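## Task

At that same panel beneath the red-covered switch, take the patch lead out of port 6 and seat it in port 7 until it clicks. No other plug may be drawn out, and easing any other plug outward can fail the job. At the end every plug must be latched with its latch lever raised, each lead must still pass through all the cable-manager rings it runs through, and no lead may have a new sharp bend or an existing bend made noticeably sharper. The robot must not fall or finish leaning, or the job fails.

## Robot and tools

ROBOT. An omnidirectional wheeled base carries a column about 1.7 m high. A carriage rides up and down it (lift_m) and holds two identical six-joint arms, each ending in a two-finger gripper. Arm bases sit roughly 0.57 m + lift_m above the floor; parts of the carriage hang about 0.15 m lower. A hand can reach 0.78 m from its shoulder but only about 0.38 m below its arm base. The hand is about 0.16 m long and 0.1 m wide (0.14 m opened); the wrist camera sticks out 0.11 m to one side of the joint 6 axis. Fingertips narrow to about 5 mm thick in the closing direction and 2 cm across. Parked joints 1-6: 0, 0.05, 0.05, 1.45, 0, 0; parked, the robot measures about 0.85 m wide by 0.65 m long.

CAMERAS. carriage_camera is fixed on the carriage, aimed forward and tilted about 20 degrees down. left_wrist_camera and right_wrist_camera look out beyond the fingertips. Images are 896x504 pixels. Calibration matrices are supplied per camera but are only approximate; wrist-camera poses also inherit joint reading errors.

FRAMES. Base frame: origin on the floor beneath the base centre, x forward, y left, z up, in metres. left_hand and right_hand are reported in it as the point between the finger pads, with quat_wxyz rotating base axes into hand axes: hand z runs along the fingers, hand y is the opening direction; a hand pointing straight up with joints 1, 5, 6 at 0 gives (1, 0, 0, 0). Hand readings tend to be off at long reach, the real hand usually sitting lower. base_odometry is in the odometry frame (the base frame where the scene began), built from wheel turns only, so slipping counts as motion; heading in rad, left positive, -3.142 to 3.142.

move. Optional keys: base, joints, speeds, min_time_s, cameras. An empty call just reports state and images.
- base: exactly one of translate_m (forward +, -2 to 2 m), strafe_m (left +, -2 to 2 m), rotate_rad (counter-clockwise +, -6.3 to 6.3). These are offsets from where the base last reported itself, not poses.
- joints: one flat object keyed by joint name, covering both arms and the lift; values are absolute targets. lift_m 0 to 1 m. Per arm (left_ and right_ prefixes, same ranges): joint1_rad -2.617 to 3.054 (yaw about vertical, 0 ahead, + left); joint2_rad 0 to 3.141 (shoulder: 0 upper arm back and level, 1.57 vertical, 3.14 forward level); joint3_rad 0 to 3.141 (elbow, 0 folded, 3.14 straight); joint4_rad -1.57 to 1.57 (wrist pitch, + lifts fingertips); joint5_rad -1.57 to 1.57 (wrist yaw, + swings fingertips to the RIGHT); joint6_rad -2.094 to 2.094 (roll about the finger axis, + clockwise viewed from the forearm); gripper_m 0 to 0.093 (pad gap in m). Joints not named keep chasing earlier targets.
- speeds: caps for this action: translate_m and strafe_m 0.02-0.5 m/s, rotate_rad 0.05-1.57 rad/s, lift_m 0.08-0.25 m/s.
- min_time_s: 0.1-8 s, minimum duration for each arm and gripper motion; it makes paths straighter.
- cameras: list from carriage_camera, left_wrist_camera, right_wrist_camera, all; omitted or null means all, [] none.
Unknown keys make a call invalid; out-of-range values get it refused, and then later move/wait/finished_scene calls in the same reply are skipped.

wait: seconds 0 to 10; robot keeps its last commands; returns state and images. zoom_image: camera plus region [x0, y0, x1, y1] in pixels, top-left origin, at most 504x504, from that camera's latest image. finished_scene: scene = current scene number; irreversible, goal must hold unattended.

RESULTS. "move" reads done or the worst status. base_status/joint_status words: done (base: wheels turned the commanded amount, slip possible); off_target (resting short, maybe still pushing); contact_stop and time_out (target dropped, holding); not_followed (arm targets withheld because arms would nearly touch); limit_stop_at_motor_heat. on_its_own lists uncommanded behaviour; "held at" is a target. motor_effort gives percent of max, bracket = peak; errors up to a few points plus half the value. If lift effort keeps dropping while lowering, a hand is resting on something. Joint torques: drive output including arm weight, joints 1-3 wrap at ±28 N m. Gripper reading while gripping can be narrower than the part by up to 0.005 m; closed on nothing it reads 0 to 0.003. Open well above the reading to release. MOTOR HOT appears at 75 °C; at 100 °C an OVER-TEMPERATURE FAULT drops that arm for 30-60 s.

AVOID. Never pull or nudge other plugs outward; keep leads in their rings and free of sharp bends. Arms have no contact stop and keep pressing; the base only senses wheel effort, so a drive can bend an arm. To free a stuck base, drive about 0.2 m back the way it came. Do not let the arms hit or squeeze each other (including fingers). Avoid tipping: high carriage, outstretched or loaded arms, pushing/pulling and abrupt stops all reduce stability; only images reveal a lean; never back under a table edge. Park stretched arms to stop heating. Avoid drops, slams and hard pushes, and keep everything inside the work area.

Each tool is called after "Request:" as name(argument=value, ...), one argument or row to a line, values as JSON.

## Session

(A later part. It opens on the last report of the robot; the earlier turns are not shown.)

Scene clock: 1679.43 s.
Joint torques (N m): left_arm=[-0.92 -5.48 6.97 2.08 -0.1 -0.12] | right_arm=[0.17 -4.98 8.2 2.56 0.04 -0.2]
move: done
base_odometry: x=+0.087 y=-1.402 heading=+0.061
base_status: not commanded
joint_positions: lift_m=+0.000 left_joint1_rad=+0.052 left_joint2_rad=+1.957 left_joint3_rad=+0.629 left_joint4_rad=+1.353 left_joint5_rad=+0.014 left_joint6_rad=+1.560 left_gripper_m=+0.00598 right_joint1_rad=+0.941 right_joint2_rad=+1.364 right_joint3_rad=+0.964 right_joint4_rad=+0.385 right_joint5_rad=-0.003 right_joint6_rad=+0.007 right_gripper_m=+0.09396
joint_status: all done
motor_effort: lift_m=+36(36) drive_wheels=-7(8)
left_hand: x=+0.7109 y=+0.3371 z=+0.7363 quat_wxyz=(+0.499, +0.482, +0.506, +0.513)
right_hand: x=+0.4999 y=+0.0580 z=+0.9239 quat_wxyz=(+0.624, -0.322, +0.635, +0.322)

Request:
move(
  joints={"left_joint1_rad": 0.0415, "left_joint2_rad": 1.970, "left_joint3_rad": 0.654, "left_joint4_rad": 1.360, "left_joint5_rad": 0.0075, "left_joint6_rad": 1.57, "left_gripper_m": 0.003},
  min_time_s=0.5,
  cameras=[],
)

Request:
move(
  joints={"left_joint1_rad": 0.041, "left_joint2_rad": 1.983, "left_joint3_rad": 0.678, "left_joint4_rad": 1.349, "left_joint5_rad": 0.007, "left_joint6_rad": 1.57, "left_gripper_m": 0.003},
  min_time_s=2,
  cameras=["left_wrist_camera"],
)

Request:
zoom_image(
  camera="left_wrist_camera",
  region=[320, 100, 540, 350],
)

Request:
zoom_image(
  camera="left_wrist_camera",
  region=[390, 190, 470, 250],
)

Scene clock: 1693.47 s.
Joint torques (N m): left_arm=[-0.88 -5.29 6.94 2.07 -0.09 -0.12] | right_arm=[0.32 -4.89 8.27 2.59 0.01 -0.23]
move: done
base_odometry: x=+0.087 y=-1.402 heading=+0.061
base_status: not commanded
joint_positions: lift_m=+0.000 left_joint1_rad=+0.052 left_joint2_rad=+1.957 left_joint3_rad=+0.630 left_joint4_rad=+1.352 left_joint5_rad=+0.014 left_joint6_rad=+1.560 left_gripper_m=+0.00598 right_joint1_rad=+0.941 right_joint2_rad=+1.364 right_joint3_rad=+0.964 right_joint4_rad=+0.385 right_joint5_rad=-0.003 right_joint6_rad=+0.007 right_gripper_m=+0.09396
joint_status: all done
motor_effort: lift_m=+36(36) drive_wheels=-6(7)
left_hand: x=+0.7110 y=+0.3371 z=+0.7363 quat_wxyz=(+0.499, +0.482, +0.506, +0.513)
right_hand: x=+0.4999 y=+0.0580 z=+0.9239 quat_wxyz=(+0.624, -0.322, +0.635, +0.322)

Scene clock: 1695.77 s.
Joint torques (N m): left_arm=[-0.91 -5.61 7.06 2.05 -0.05 -0.14] | right_arm=[0.18 -4.86 8.14 2.55 0.02 -0.21]
move: done
base_odometry: x=+0.087 y=-1.402 heading=+0.061
base_status: not commanded
joint_positions: lift_m=+0.000 left_joint1_rad=+0.052 left_joint2_rad=+1.973 left_joint3_rad=+0.653 left_joint4_rad=+1.344 left_joint5_rad=+0.010 left_joint6_rad=+1.560 left_gripper_m=+0.00598 right_joint1_rad=+0.941 right_joint2_rad=+1.364 right_joint3_rad=+0.964 right_joint4_rad=+0.385 right_joint5_rad=-0.003 right_joint6_rad=+0.007 right_gripper_m=+0.09396
joint_status: all done
motor_effort: lift_m=+36(36) drive_wheels=-6(8)
left_hand: x=+0.7165 y=+0.3381 z=+0.7353 quat_wxyz=(+0.498, +0.481, +0.507, +0.514)
right_hand: x=+0.4999 y=+0.0580 z=+0.9239 quat_wxyz=(+0.624, -0.322, +0.635, +0.322)
left_wrist_camera: T_world_to_cam=[[-0.0369871, 0.00678159, -0.999293, 0.759188], [-0.623572, 0.78125, 0.0283823, 0.166832], [0.78089, 0.624181, -0.0246674, -0.630144], [0, 0, 0, 1]] pos_world=[0.624186, 0.257837, 0.738372]

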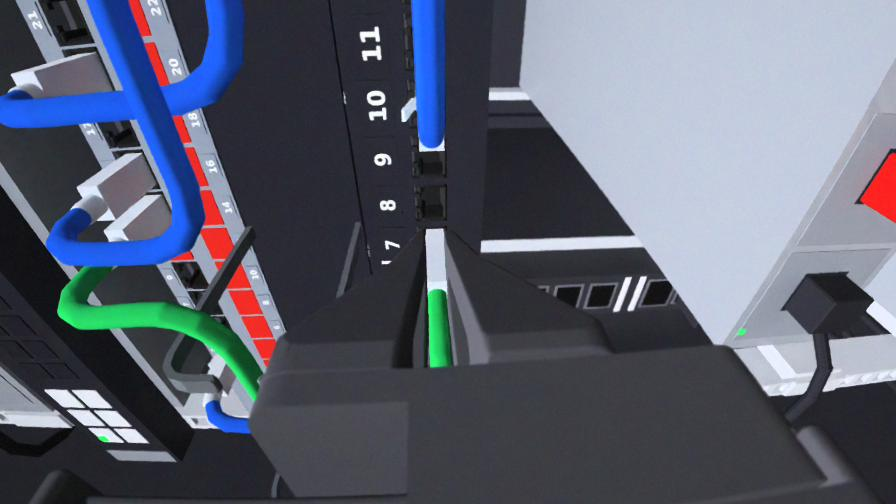

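Scaled by 2.016 from the camera's image (finer frame: 1280x720).

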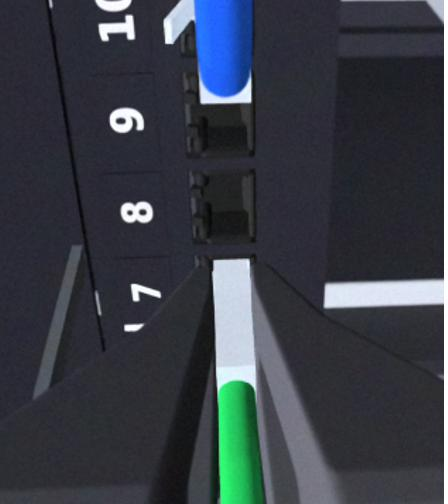

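Scaled by 6.300 from the camera's image (finer frame: 1280x720).

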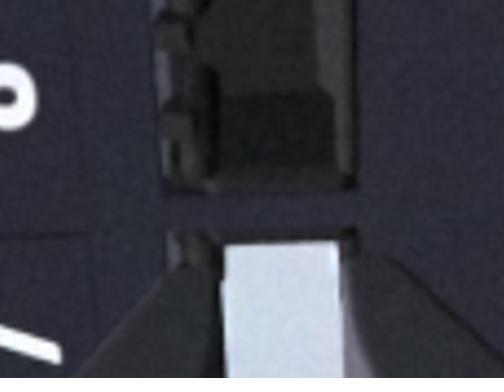

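Request:
move(
  joints={"left_joint1_rad": 0.041, "left_joint2_rad": 1.998, "left_joint3_rad": 0.705, "left_joint4_rad": 1.338, "left_joint5_rad": 0.006, "left_joint6_rad": 1.57, "left_gripper_m": 0.003},
  min_time_s=2,
  cameras=[],
)

Request:
wait(
  seconds=0.2,
  cameras=["left_wrist_camera"],
)

Request:
zoom_image(
  camera="left_wrist_camera",
  region=[320, 100, 540, 350],
)

Scene clock: 1730.03 s.
Joint torques (N m): left_arm=[-0.91 -5.37 8.03 1.99 -0.07 -0.13] | right_arm=[0.2 -5.04 8.14 2.6 0.01 -0.22]
move: done
base_odometry: x=+0.087 y=-1.402 heading=+0.061
base_status: not commanded
joint_positions: lift_m=+0.000 left_joint1_rad=+0.052 left_joint2_rad=+1.983 left_joint3_rad=+0.670 left_joint4_rad=+1.339 left_joint5_rad=+0.010 left_joint6_rad=+1.560 left_gripper_m=+0.00598 right_joint1_rad=+0.941 right_joint2_rad=+1.364 right_joint3_rad=+0.964 right_joint4_rad=+0.385 right_joint5_rad=-0.003 right_joint6_rad=+0.007 right_gripper_m=+0.09396
joint_status: all done
motor_effort: lift_m=+36(36) drive_wheels=-6(9)
left_hand: x=+0.7205 y=+0.3383 z=+0.7354 quat_wxyz=(+0.498, +0.481, +0.507, +0.514)
right_hand: x=+0.4999 y=+0.0580 z=+0.9239 quat_wxyz=(+0.624, -0.322, +0.635, +0.322)

Scene clock: 1730.23 s.
Joint torques (N m): left_arm=[-0.92 -5.35 7.99 1.98 -0.07 -0.14] | right_arm=[0.2 -4.96 8.34 2.56 0.09 -0.19]
base_odometry: x=+0.087 y=-1.402 heading=+0.061
base_status: not commanded
joint_positions: lift_m=+0.000 left_joint1_rad=+0.052 left_joint2_rad=+1.983 left_joint3_rad=+0.670 left_joint4_rad=+1.339 left_joint5_rad=+0.010 left_joint6_rad=+1.560 left_gripper_m=+0.00598 right_joint1_rad=+0.941 right_joint2_rad=+1.364 right_joint3_rad=+0.964 right_joint4_rad=+0.385 right_joint5_rad=-0.003 right_joint6_rad=+0.007 right_gripper_m=+0.09396
joint_status: all done
motor_effort: lift_m=+36(36) drive_wheels=-6(9)
left_hand: x=+0.7205 y=+0.3383 z=+0.7354 quat_wxyz=(+0.498, +0.481, +0.507, +0.514)
right_hand: x=+0.4999 y=+0.0580 z=+0.9239 quat_wxyz=(+0.624, -0.322, +0.635, +0.322)
wait: 0.20 s; no rest
left_wrist_camera: T_world_to_cam=[[-0.0354872, 0.00683307, -0.999347, 0.758317], [-0.62358, 0.781276, 0.0274856, 0.169768], [0.780953, 0.624148, -0.0234643, -0.634231], [0, 0, 0, 1]] pos_world=[0.628079, 0.258037, 0.738274]

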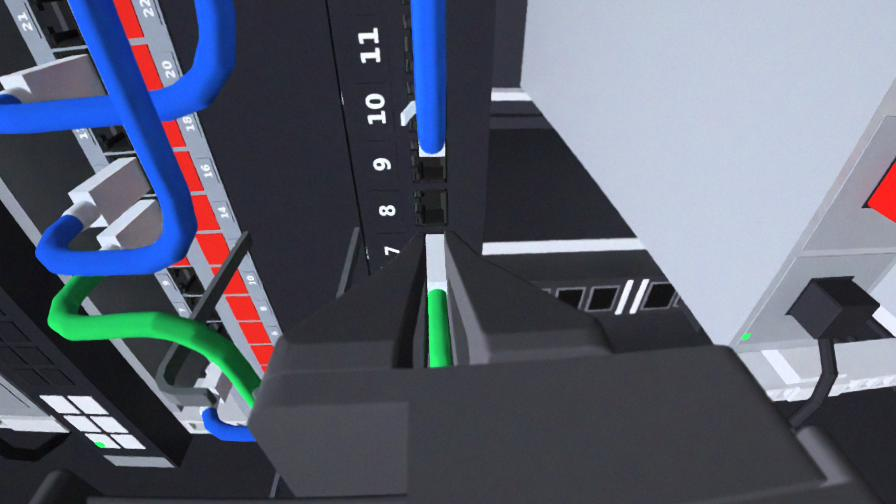

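Scaled by 2.016 from the camera's image (finer frame: 1280x720).

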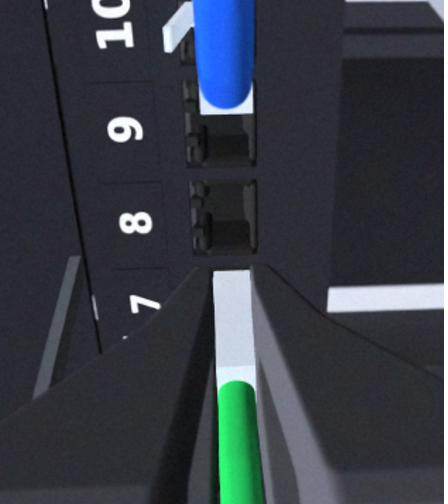

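Request:
move(
  joints={"left_joint1_rad": 0.041, "left_joint2_rad": 2.013, "left_joint3_rad": 0.726, "left_joint4_rad": 1.336, "left_joint5_rad": 0.006, "left_joint6_rad": 1.57, "left_gripper_m": 0.003},
  min_time_s=1.5,
  cameras=[],
)

Request:
wait(
  seconds=0.2,
  cameras=["left_wrist_camera"],
)

Request:
zoom_image(
  camera="left_wrist_camera",
  region=[320, 100, 540, 350],
)

Scene clock: 1746.00 s.
Joint torques (N m): left_arm=[-0.94 -5.37 8.62 1.9 -0.06 -0.13] | right_arm=[0.12 -4.78 8.2 2.55 0.03 -0.2]
move: done
base_odometry: x=+0.087 y=-1.402 heading=+0.061
base_status: not commanded
joint_positions: lift_m=+0.000 left_joint1_rad=+0.052 left_joint2_rad=+1.997 left_joint3_rad=+0.683 left_joint4_rad=+1.345 left_joint5_rad=+0.009 left_joint6_rad=+1.560 left_gripper_m=+0.00598 right_joint1_rad=+0.941 right_joint2_rad=+1.364 right_joint3_rad=+0.964 right_joint4_rad=+0.385 right_joint5_rad=-0.003 right_joint6_rad=+0.007 right_gripper_m=+0.09396
joint_status: all done
motor_effort: lift_m=+36(36) drive_wheels=-7(8)
left_hand: x=+0.7237 y=+0.3385 z=+0.7353 quat_wxyz=(+0.500, +0.479, +0.505, +0.516)
right_hand: x=+0.4999 y=+0.0580 z=+0.9239 quat_wxyz=(+0.624, -0.322, +0.635, +0.322)

Scene clock: 1746.20 s.
Joint torques (N m): left_arm=[-0.96 -5.37 8.64 1.89 -0.06 -0.13] | right_arm=[0.24 -4.94 8.27 2.55 0.07 -0.24]
base_odometry: x=+0.087 y=-1.402 heading=+0.061
base_status: not commanded
joint_positions: lift_m=+0.000 left_joint1_rad=+0.052 left_joint2_rad=+1.997 left_joint3_rad=+0.683 left_joint4_rad=+1.345 left_joint5_rad=+0.009 left_joint6_rad=+1.560 left_gripper_m=+0.00598 right_joint1_rad=+0.941 right_joint2_rad=+1.364 right_joint3_rad=+0.964 right_joint4_rad=+0.385 right_joint5_rad=-0.003 right_joint6_rad=+0.007 right_gripper_m=+0.09396
joint_status: all done
motor_effort: lift_m=+36(36) drive_wheels=-6(8)
left_hand: x=+0.7237 y=+0.3385 z=+0.7353 quat_wxyz=(+0.500, +0.479, +0.505, +0.516)
right_hand: x=+0.4999 y=+0.0580 z=+0.9239 quat_wxyz=(+0.624, -0.322, +0.635, +0.322)
wait: 0.20 s; no rest
left_wrist_camera: T_world_to_cam=[[-0.0293722, 0.00750127, -0.99954, 0.753852], [-0.624067, 0.780996, 0.0241998, 0.174477], [0.780819, 0.624491, -0.0182583, -0.640771], [0, 0, 0, 1]] pos_world=[0.631353, 0.258235, 0.737584]

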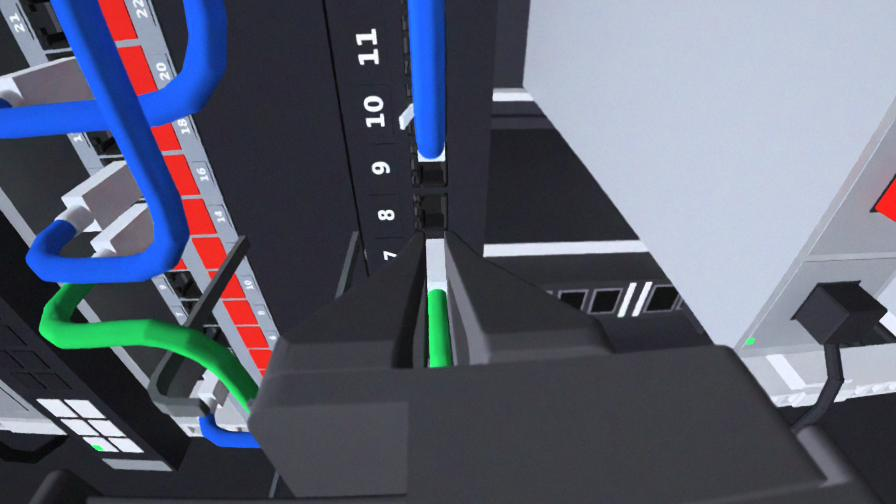

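Scaled by 2.016 from the camera's image (finer frame: 1280x720).

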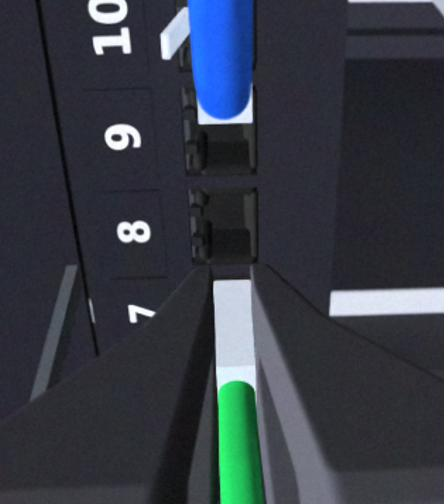

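Request:
move(
  joints={"left_joint1_rad": 0.041, "left_joint2_rad": 2.0225, "left_joint3_rad": 0.738, "left_joint4_rad": 1.334, "left_joint5_rad": 0.006, "left_joint6_rad": 1.57, "left_gripper_m": 0.003},
  min_time_s=1,
  cameras=["left_wrist_camera"],
)

Request:
zoom_image(
  camera="left_wrist_camera",
  region=[320, 100, 540, 350],
)

Scene clock: 1754.27 s.
Joint torques (N m): left_arm=[-0.95 -5.04 9.61 1.79 -0.06 -0.14] | right_arm=[0.18 -4.83 8.28 2.53 0.06 -0.23]
move: done
base_odometry: x=+0.087 y=-1.402 heading=+0.061
base_status: not commanded
joint_positions: lift_m=+0.000 left_joint1_rad=+0.052 left_joint2_rad=+2.003 left_joint3_rad=+0.684 left_joint4_rad=+1.353 left_joint5_rad=+0.009 left_joint6_rad=+1.561 left_gripper_m=+0.00598 right_joint1_rad=+0.941 right_joint2_rad=+1.364 right_joint3_rad=+0.964 right_joint4_rad=+0.385 right_joint5_rad=-0.003 right_joint6_rad=+0.007 right_gripper_m=+0.09396
joint_status: all done
motor_effort: lift_m=+36(36) drive_wheels=+7(9)
left_hand: x=+0.7239 y=+0.3385 z=+0.7349 quat_wxyz=(+0.500, +0.478, +0.504, +0.517)
right_hand: x=+0.4999 y=+0.0580 z=+0.9239 quat_wxyz=(+0.624, -0.322, +0.635, +0.322)
left_wrist_camera: T_world_to_cam=[[-0.0263269, 0.00802296, -0.999621, 0.751165], [-0.624106, 0.781009, 0.0227054, 0.175735], [0.780896, 0.624468, -0.0155544, -0.642963], [0, 0, 0, 1]] pos_world=[0.63154, 0.258233, 0.736889]

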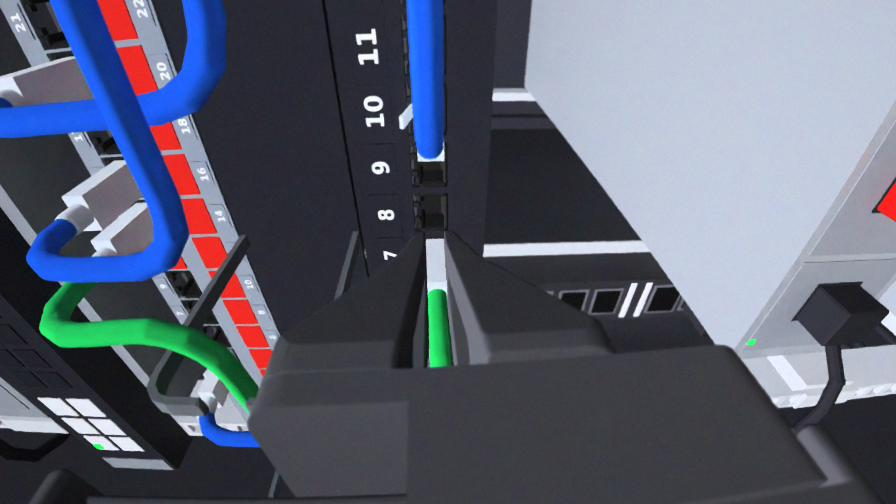

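Scaled by 2.016 from the camera's image (finer frame: 1280x720).

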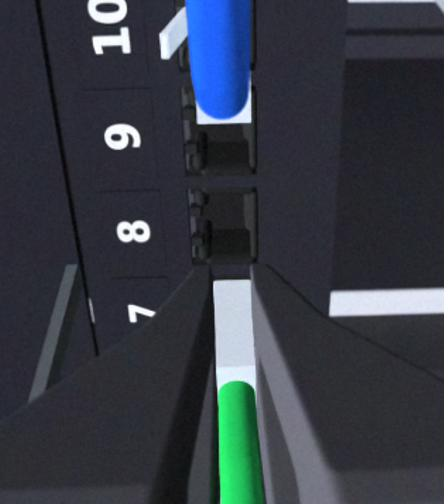

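Request:
move(
  joints={"left_joint1_rad": 0.050, "left_joint2_rad": 2.006, "left_joint3_rad": 0.698, "left_joint4_rad": 1.358, "left_joint5_rad": 0.009, "left_joint6_rad": 1.57, "left_gripper_m": 0.003},
  min_time_s=1,
  cameras=[],
)

Request:
move(
  joints={"left_gripper_m": 0.010},
  min_time_s=1,
  cameras=["left_wrist_camera"],
)

Request:
zoom_image(
  camera="left_wrist_camera",
  region=[320, 100, 540, 350],
)

Scene clock: 1811.13 s.
Joint torques (N m): left_arm=[-0.16 -6.34 6.11 2 -0.02 -0.14] | right_arm=[0.36 -4.88 8.08 2.58 0.06 -0.18]
move: done
base_odometry: x=+0.087 y=-1.402 heading=+0.061
base_status: not commanded
joint_positions: lift_m=+0.000 left_joint1_rad=+0.052 left_joint2_rad=+2.003 left_joint3_rad=+0.684 left_joint4_rad=+1.355 left_joint5_rad=+0.009 left_joint6_rad=+1.561 left_gripper_m=+0.00598 right_joint1_rad=+0.941 right_joint2_rad=+1.364 right_joint3_rad=+0.964 right_joint4_rad=+0.385 right_joint5_rad=-0.003 right_joint6_rad=+0.007 right_gripper_m=+0.09396
joint_status: all done
motor_effort: lift_m=+36(36) drive_wheels=+7(9)
left_hand: x=+0.7239 y=+0.3385 z=+0.7353 quat_wxyz=(+0.501, +0.478, +0.504, +0.517)
right_hand: x=+0.4999 y=+0.0580 z=+0.9239 quat_wxyz=(+0.624, -0.322, +0.635, +0.322)

Scene clock: 1812.43 s.
Joint torques (N m): left_arm=[-0.1 -6.39 6.15 1.98 -0.02 -0.13] | right_arm=[0.18 -4.96 8.21 2.59 0 -0.2]
move: done
base_odometry: x=+0.087 y=-1.402 heading=+0.061
base_status: not commanded
joint_positions: lift_m=+0.000 left_joint1_rad=+0.052 left_joint2_rad=+2.003 left_joint3_rad=+0.684 left_joint4_rad=+1.358 left_joint5_rad=+0.009 left_joint6_rad=+1.561 left_gripper_m=+0.00988 right_joint1_rad=+0.941 right_joint2_rad=+1.364 right_joint3_rad=+0.964 right_joint4_rad=+0.385 right_joint5_rad=-0.003 right_joint6_rad=+0.007 right_gripper_m=+0.09396
joint_status: all done
motor_effort: lift_m=+36(36) drive_wheels=+7(9)
left_hand: x=+0.7239 y=+0.3385 z=+0.7359 quat_wxyz=(+0.501, +0.477, +0.503, +0.518)
right_hand: x=+0.4999 y=+0.0580 z=+0.9239 quat_wxyz=(+0.624, -0.322, +0.635, +0.322)
left_wrist_camera: T_world_to_cam=[[-0.0218153, 0.00831182, -0.999727, 0.748824], [-0.624226, 0.780985, 0.0201146, 0.177642], [0.780939, 0.624495, -0.011849, -0.645628], [0, 0, 0, 1]] pos_world=[0.631421, 0.258231, 0.737396]

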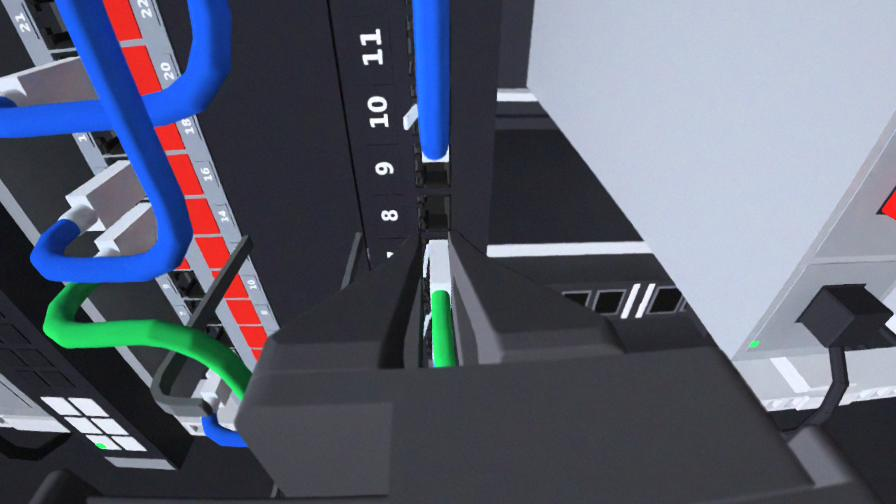

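Scaled by 2.016 from the camera's image (finer frame: 1280x720).

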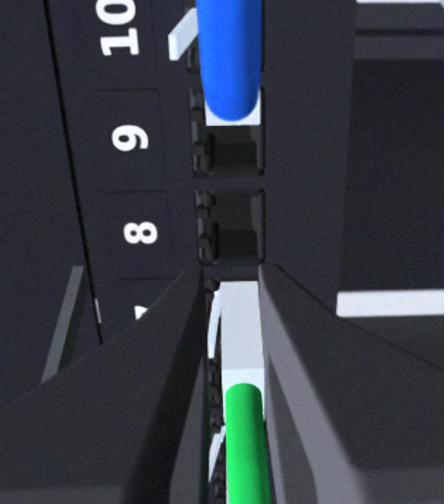

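Request:
move(
  joints={"left_gripper_m": 0.0135},
  min_time_s=1,
  cameras=["left_wrist_camera", "right_wrist_camera"],
)

Request:
zoom_image(
  camera="left_wrist_camera",
  region=[320, 100, 540, 350],
)

Request:
zoom_image(
  camera="right_wrist_camera",
  region=[380, 130, 540, 250],
)

Scene clock: 1819.87 s.
Joint torques (N m): left_arm=[-0.03 -6.41 6.12 1.99 -0.03 -0.14] | right_arm=[0.29 -4.77 8.17 2.55 0.05 -0.25]
move: done
base_odometry: x=+0.087 y=-1.402 heading=+0.061
base_status: not commanded
joint_positions: lift_m=+0.000 left_joint1_rad=+0.052 left_joint2_rad=+2.003 left_joint3_rad=+0.684 left_joint4_rad=+1.358 left_joint5_rad=+0.009 left_joint6_rad=+1.561 left_gripper_m=+0.01335 right_joint1_rad=+0.941 right_joint2_rad=+1.364 right_joint3_rad=+0.964 right_joint4_rad=+0.385 right_joint5_rad=-0.003 right_joint6_rad=+0.007 right_gripper_m=+0.09396
joint_status: all done
motor_effort: lift_m=+36(36) drive_wheels=+7(9)
left_hand: x=+0.7239 y=+0.3385 z=+0.7359 quat_wxyz=(+0.501, +0.477, +0.503, +0.518)
right_hand: x=+0.4999 y=+0.0580 z=+0.9239 quat_wxyz=(+0.624, -0.322, +0.635, +0.322)
left_wrist_camera: T_world_to_cam=[[-0.0218153, 0.00831182, -0.999727, 0.748824], [-0.624226, 0.780985, 0.0201146, 0.177642], [0.780939, 0.624495, -0.011849, -0.645628], [0, 0, 0, 1]] pos_world=[0.631421, 0.258231, 0.737396]
right_wrist_camera: T_world_to_cam=[[0.798621, -0.601792, -0.00710031, -0.360866], [-0.346355, -0.449926, -0.823167, 0.968783], [0.492181, 0.659858, -0.567755, 0.36659], [0, 0, 0, 1]] pos_world=[0.44331, -0.0231823, 1.00304]

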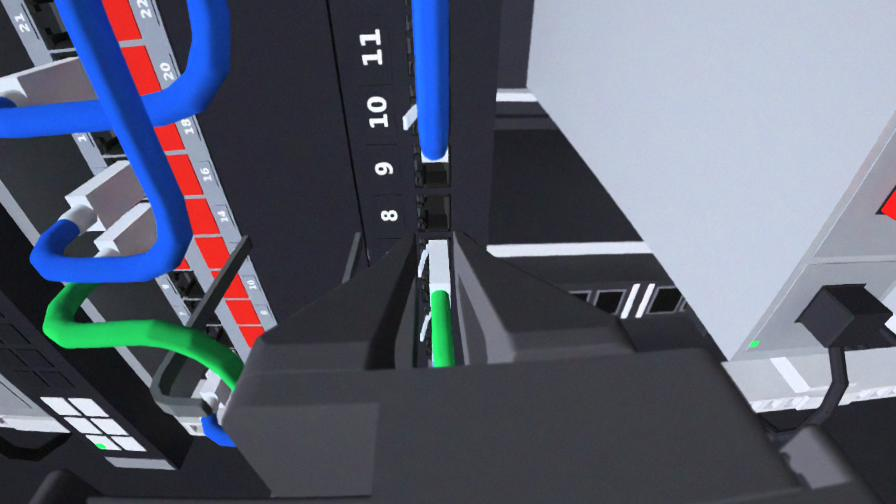

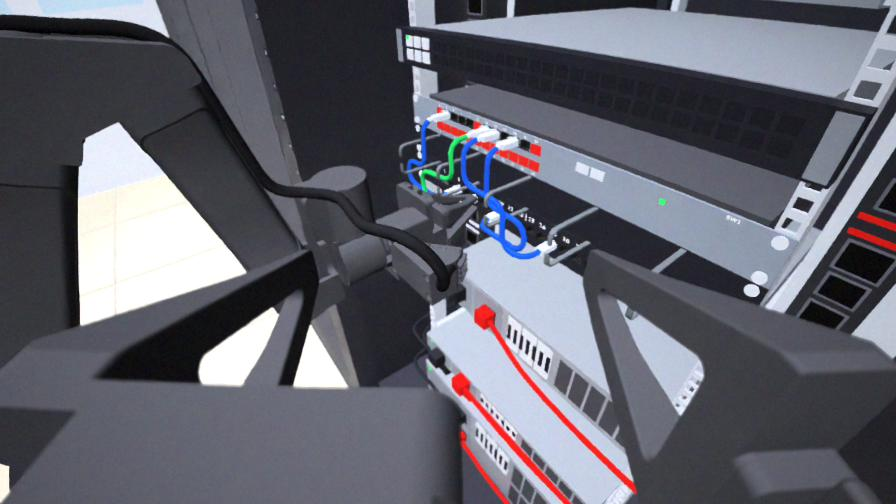

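Scaled by 2.016 from the camera's image (finer frame: 1280x720).

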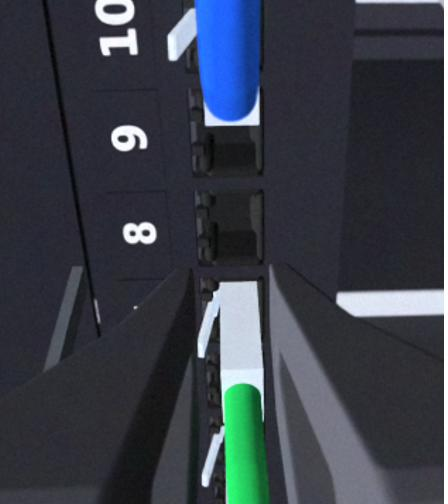

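Scaled by 3.150 from the camera's image (finer frame: 1280x720).

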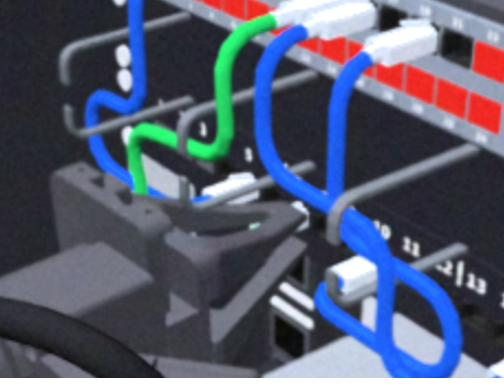

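Request:
move(
  base={"translate_m": -0.03},
  speeds={"translate_m": 0.025},
  cameras=["left_wrist_camera", "right_wrist_camera"],
)

Request:
zoom_image(
  camera="left_wrist_camera",
  region=[320, 100, 540, 350],
)

Request:
zoom_image(
  camera="right_wrist_camera",
  region=[380, 130, 540, 250],
)

Scene clock: 1869.83 s.
Joint torques (N m): left_arm=[-0.13 -6.35 6.13 2.01 -0.03 -0.13] | right_arm=[0.21 -4.89 8.38 2.55 0.05 -0.21]
move: done
base_odometry: x=+0.057 y=-1.404 heading=+0.062
base_status: done
joint_positions: lift_m=+0.000 left_joint1_rad=+0.050 left_joint2_rad=+2.003 left_joint3_rad=+0.684 left_joint4_rad=+1.355 left_joint5_rad=+0.009 left_joint6_rad=+1.561 left_gripper_m=+0.01335 right_joint1_rad=+0.941 right_joint2_rad=+1.364 right_joint3_rad=+0.964 right_joint4_rad=+0.385 right_joint5_rad=-0.003 right_joint6_rad=+0.007 right_gripper_m=+0.09396
joint_status: not commanded
motor_effort: lift_m=+36(36) drive_wheels=+8(11)
left_hand: x=+0.7239 y=+0.3380 z=+0.7352 quat_wxyz=(+0.501, +0.478, +0.503, +0.517)
right_hand: x=+0.4999 y=+0.0580 z=+0.9239 quat_wxyz=(+0.624, -0.321, +0.635, +0.322)
left_wrist_camera: T_world_to_cam=[[-0.0248194, 0.0081008, -0.999659, 0.750323], [-0.623258, 0.781712, 0.0218088, 0.175924], [0.781622, 0.623587, -0.0143528, -0.643744], [0, 0, 0, 1]] pos_world=[0.631433, 0.25783, 0.736991]
right_wrist_camera: T_world_to_cam=[[0.798396, -0.602091, -0.00711185, -0.360761], [-0.346506, -0.449757, -0.823196, 0.968882], [0.49244, 0.659701, -0.567713, 0.366429], [0, 0, 0, 1]] pos_world=[0.443309, -0.0231821, 1.00304]

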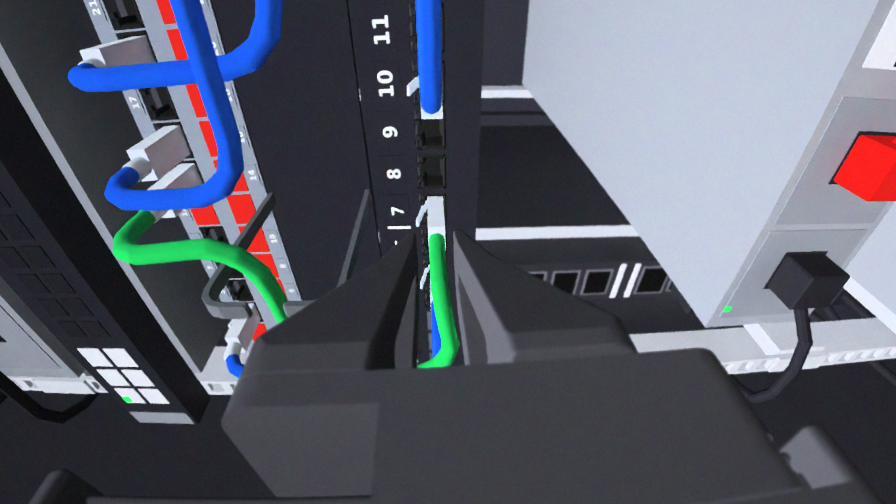

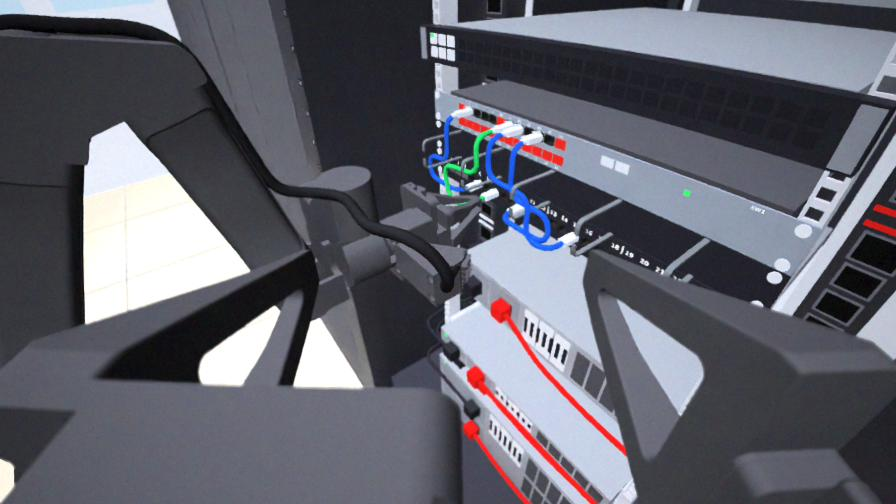

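Scaled by 2.016 from the camera's image (finer frame: 1280x720).

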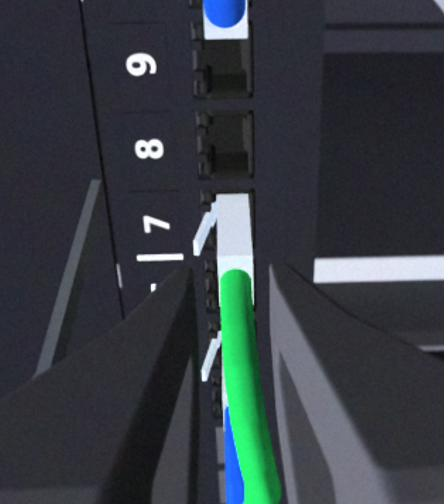

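Scaled by 3.150 from the camera's image (finer frame: 1280x720).

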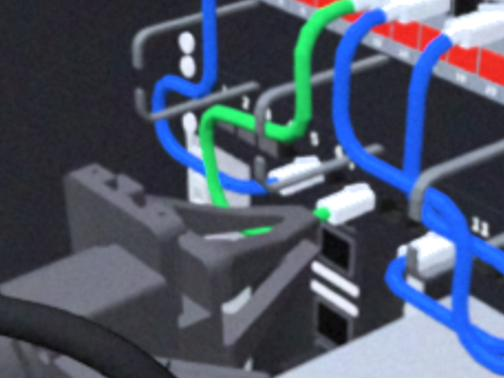

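Request:
move(
  base={"translate_m": -0.07},
  speeds={"translate_m": 0.04},
  cameras=["left_wrist_camera", "right_wrist_camera"],
)

Request:
zoom_image(
  camera="left_wrist_camera",
  region=[320, 60, 500, 240],
)

Request:
zoom_image(
  camera="right_wrist_camera",
  region=[420, 80, 620, 260],
)

Scene clock: 1886.00 s.
Joint torques (N m): left_arm=[0.05 -6.34 6.11 2.04 -0.01 -0.14] | right_arm=[0.05 -4.79 8.2 2.6 0.03 -0.21]
move: done
base_odometry: x=-0.013 y=-1.408 heading=+0.062
base_status: done
joint_positions: lift_m=+0.000 left_joint1_rad=+0.050 left_joint2_rad=+2.003 left_joint3_rad=+0.684 left_joint4_rad=+1.353 left_joint5_rad=+0.009 left_joint6_rad=+1.561 left_gripper_m=+0.01335 right_joint1_rad=+0.942 right_joint2_rad=+1.364 right_joint3_rad=+0.964 right_joint4_rad=+0.385 right_joint5_rad=-0.003 right_joint6_rad=+0.007 right_gripper_m=+0.09396
joint_status: not commanded
motor_effort: lift_m=+36(36) drive_wheels=-3(11)
left_hand: x=+0.7239 y=+0.3380 z=+0.7347 quat_wxyz=(+0.500, +0.479, +0.504, +0.516)
right_hand: x=+0.4997 y=+0.0582 z=+0.9238 quat_wxyz=(+0.624, -0.322, +0.635, +0.322)
left_wrist_camera: T_world_to_cam=[[-0.0267392, 0.0080991, -0.99961, 0.751197], [-0.623203, 0.781722, 0.0230042, 0.175018], [0.781603, 0.623575, -0.0158552, -0.642633], [0, 0, 0, 1]] pos_world=[0.631442, 0.25783, 0.736688]
right_wrist_camera: T_world_to_cam=[[0.798615, -0.6018, -0.00714337, -0.360622], [-0.346549, -0.450118, -0.822981, 0.96857], [0.492054, 0.65972, -0.568024, 0.366717], [0, 0, 0, 1]] pos_world=[0.443211, -0.022982, 1.00284]

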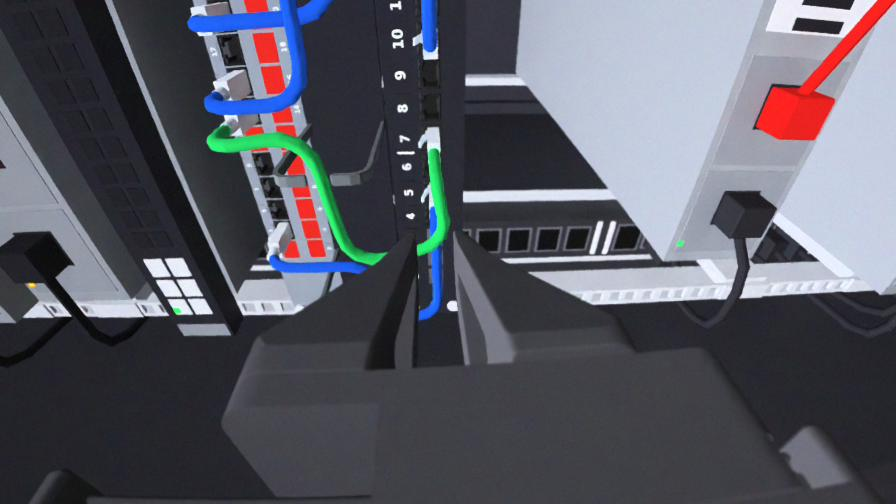

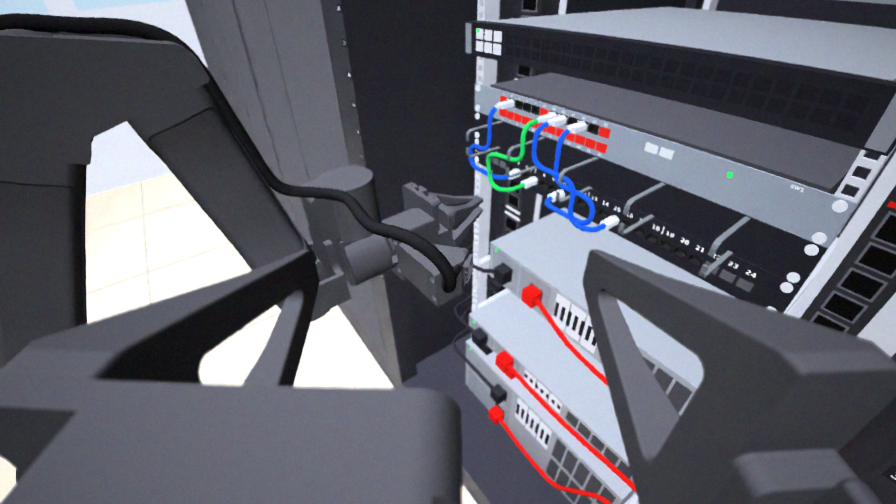

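Scaled by 2.800 from the camera's image (finer frame: 1280x720).

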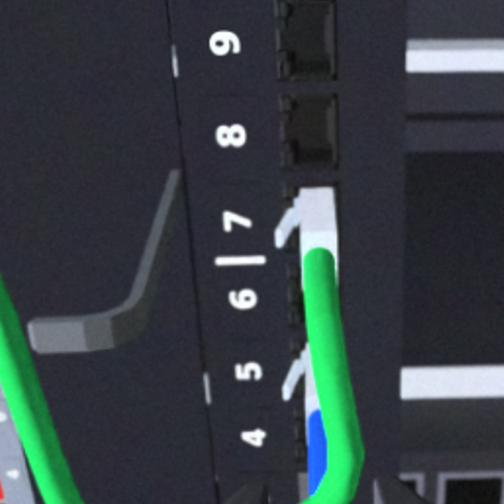

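Scaled by 2.520 from the camera's image (finer frame: 1280x720).

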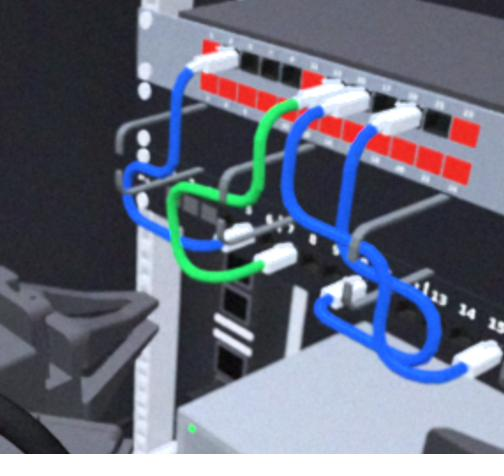

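Request:
zoom_image(
  camera="right_wrist_camera",
  region=[470, 110, 560, 200],
)

Request:
move(
  base={"translate_m": -0.15},
  speeds={"translate_m": 0.15},
  cameras=[],
)

Request:
move(
  joints={"left_joint1_rad": 0.0, "left_joint2_rad": 0.05, "left_joint3_rad": 0.05, "left_joint4_rad": 1.45, "left_joint5_rad": 0.0, "left_joint6_rad": 0.0, "left_gripper_m": 0.03, "right_joint1_rad": 0.0, "right_joint2_rad": 0.05, "right_joint3_rad": 0.05, "right_joint4_rad": 1.45, "right_joint5_rad": 0.0, "right_joint6_rad": 0.0},
  min_time_s=4,
  cameras=["carriage_camera"],
)

Request:
zoom_image(
  camera="carriage_camera",
  region=[380, 250, 580, 400],
)

Scaled by 5.600 from the camera's image (finer frame: 1280x720).

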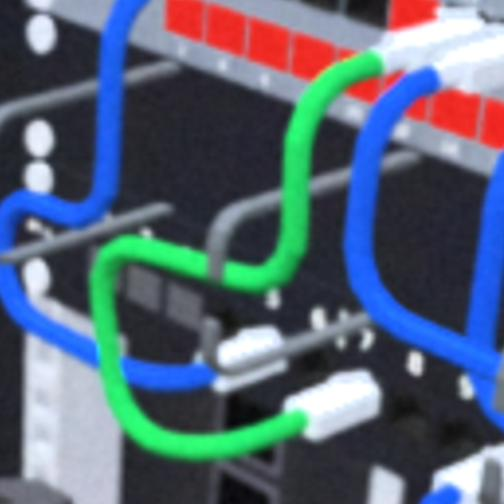

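Scene clock: 1900.03 s.
Joint torques (N m): left_arm=[-0.02 -6.24 6.12 2.05 -0.02 -0.13] | right_arm=[0.08 -4.92 8.02 2.56 0 -0.24]
move: done
base_odometry: x=-0.162 y=-1.418 heading=+0.061
base_status: done
joint_positions: lift_m=+0.000 left_joint1_rad=+0.050 left_joint2_rad=+2.003 left_joint3_rad=+0.684 left_joint4_rad=+1.353 left_joint5_rad=+0.009 left_joint6_rad=+1.561 left_gripper_m=+0.01335 right_joint1_rad=+0.942 right_joint2_rad=+1.364 right_joint3_rad=+0.964 right_joint4_rad=+0.385 right_joint5_rad=-0.001 right_joint6_rad=+0.007 right_gripper_m=+0.09396
joint_status: not commanded
motor_effort: lift_m=+36(36) drive_wheels=-1(12)
left_hand: x=+0.7239 y=+0.3380 z=+0.7346 quat_wxyz=(+0.500, +0.479, +0.504, +0.516)
right_hand: x=+0.4999 y=+0.0580 z=+0.9238 quat_wxyz=(+0.624, -0.321, +0.636, +0.321)

Scene clock: 1904.33 s.
Joint torques (N m): left_arm=[-0.68 2.96 4.78 0.04 -0.14 -0.32] | right_arm=[-0.76 1.96 4.45 0.11 0.02 -0.18]
move: done
base_odometry: x=-0.162 y=-1.418 heading=+0.061
base_status: not commanded
joint_positions: lift_m=+0.000 left_joint1_rad=+0.009 left_joint2_rad=+0.058 left_joint3_rad=+0.058 left_joint4_rad=+1.442 left_joint5_rad=+0.009 left_joint6_rad=+0.014 left_gripper_m=+0.02984 right_joint1_rad=+0.008 right_joint2_rad=+0.061 right_joint3_rad=+0.056 right_joint4_rad=+1.434 right_joint5_rad=-0.001 right_joint6_rad=+0.007 right_gripper_m=+0.09396
joint_status: all done
motor_effort: lift_m=+36(36) drive_wheels=-1(4)
left_hand: x=+0.2618 y=+0.3132 z=+1.0283 quat_wxyz=(+0.998, +0.005, +0.064, +0.011)
right_hand: x=+0.2655 y=-0.3141 z=+1.0274 quat_wxyz=(+0.997, -0.001, +0.071, +0.008)
carriage_camera: T_world_to_cam=[[-0.031539, -0.999314, -0.0194245, 0.0223506], [-0.335851, 0.0288998, -0.941472, 1.00833], [0.941387, -0.0231694, -0.336532, 0.195735], [0, 0, 0, 1]] pos_world=[0.155091, -0.00227023, 1.01562]

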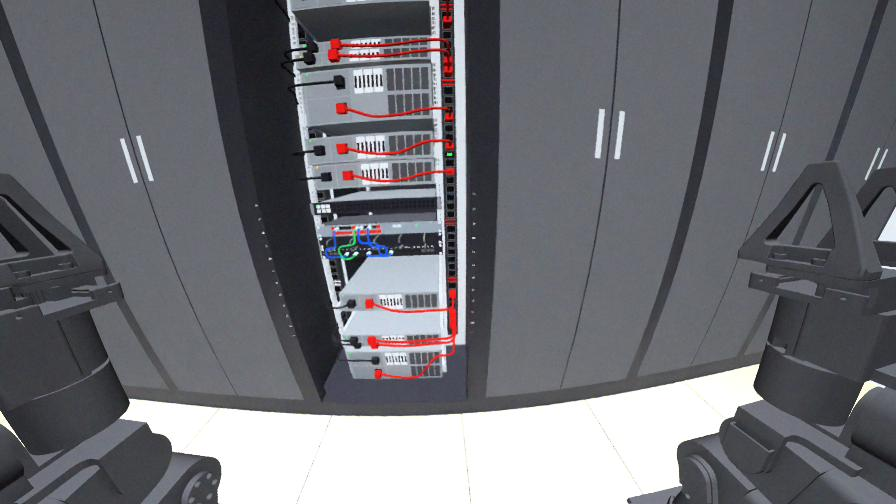

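Scaled by 2.520 from the camera's image (finer frame: 1280x720).

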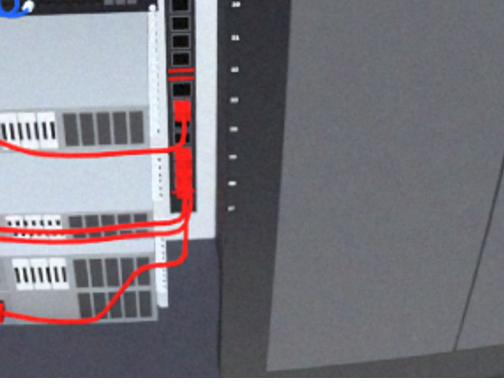

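Request:
finished_scene(
  scene=2,
)

The scene is finished: the task was done.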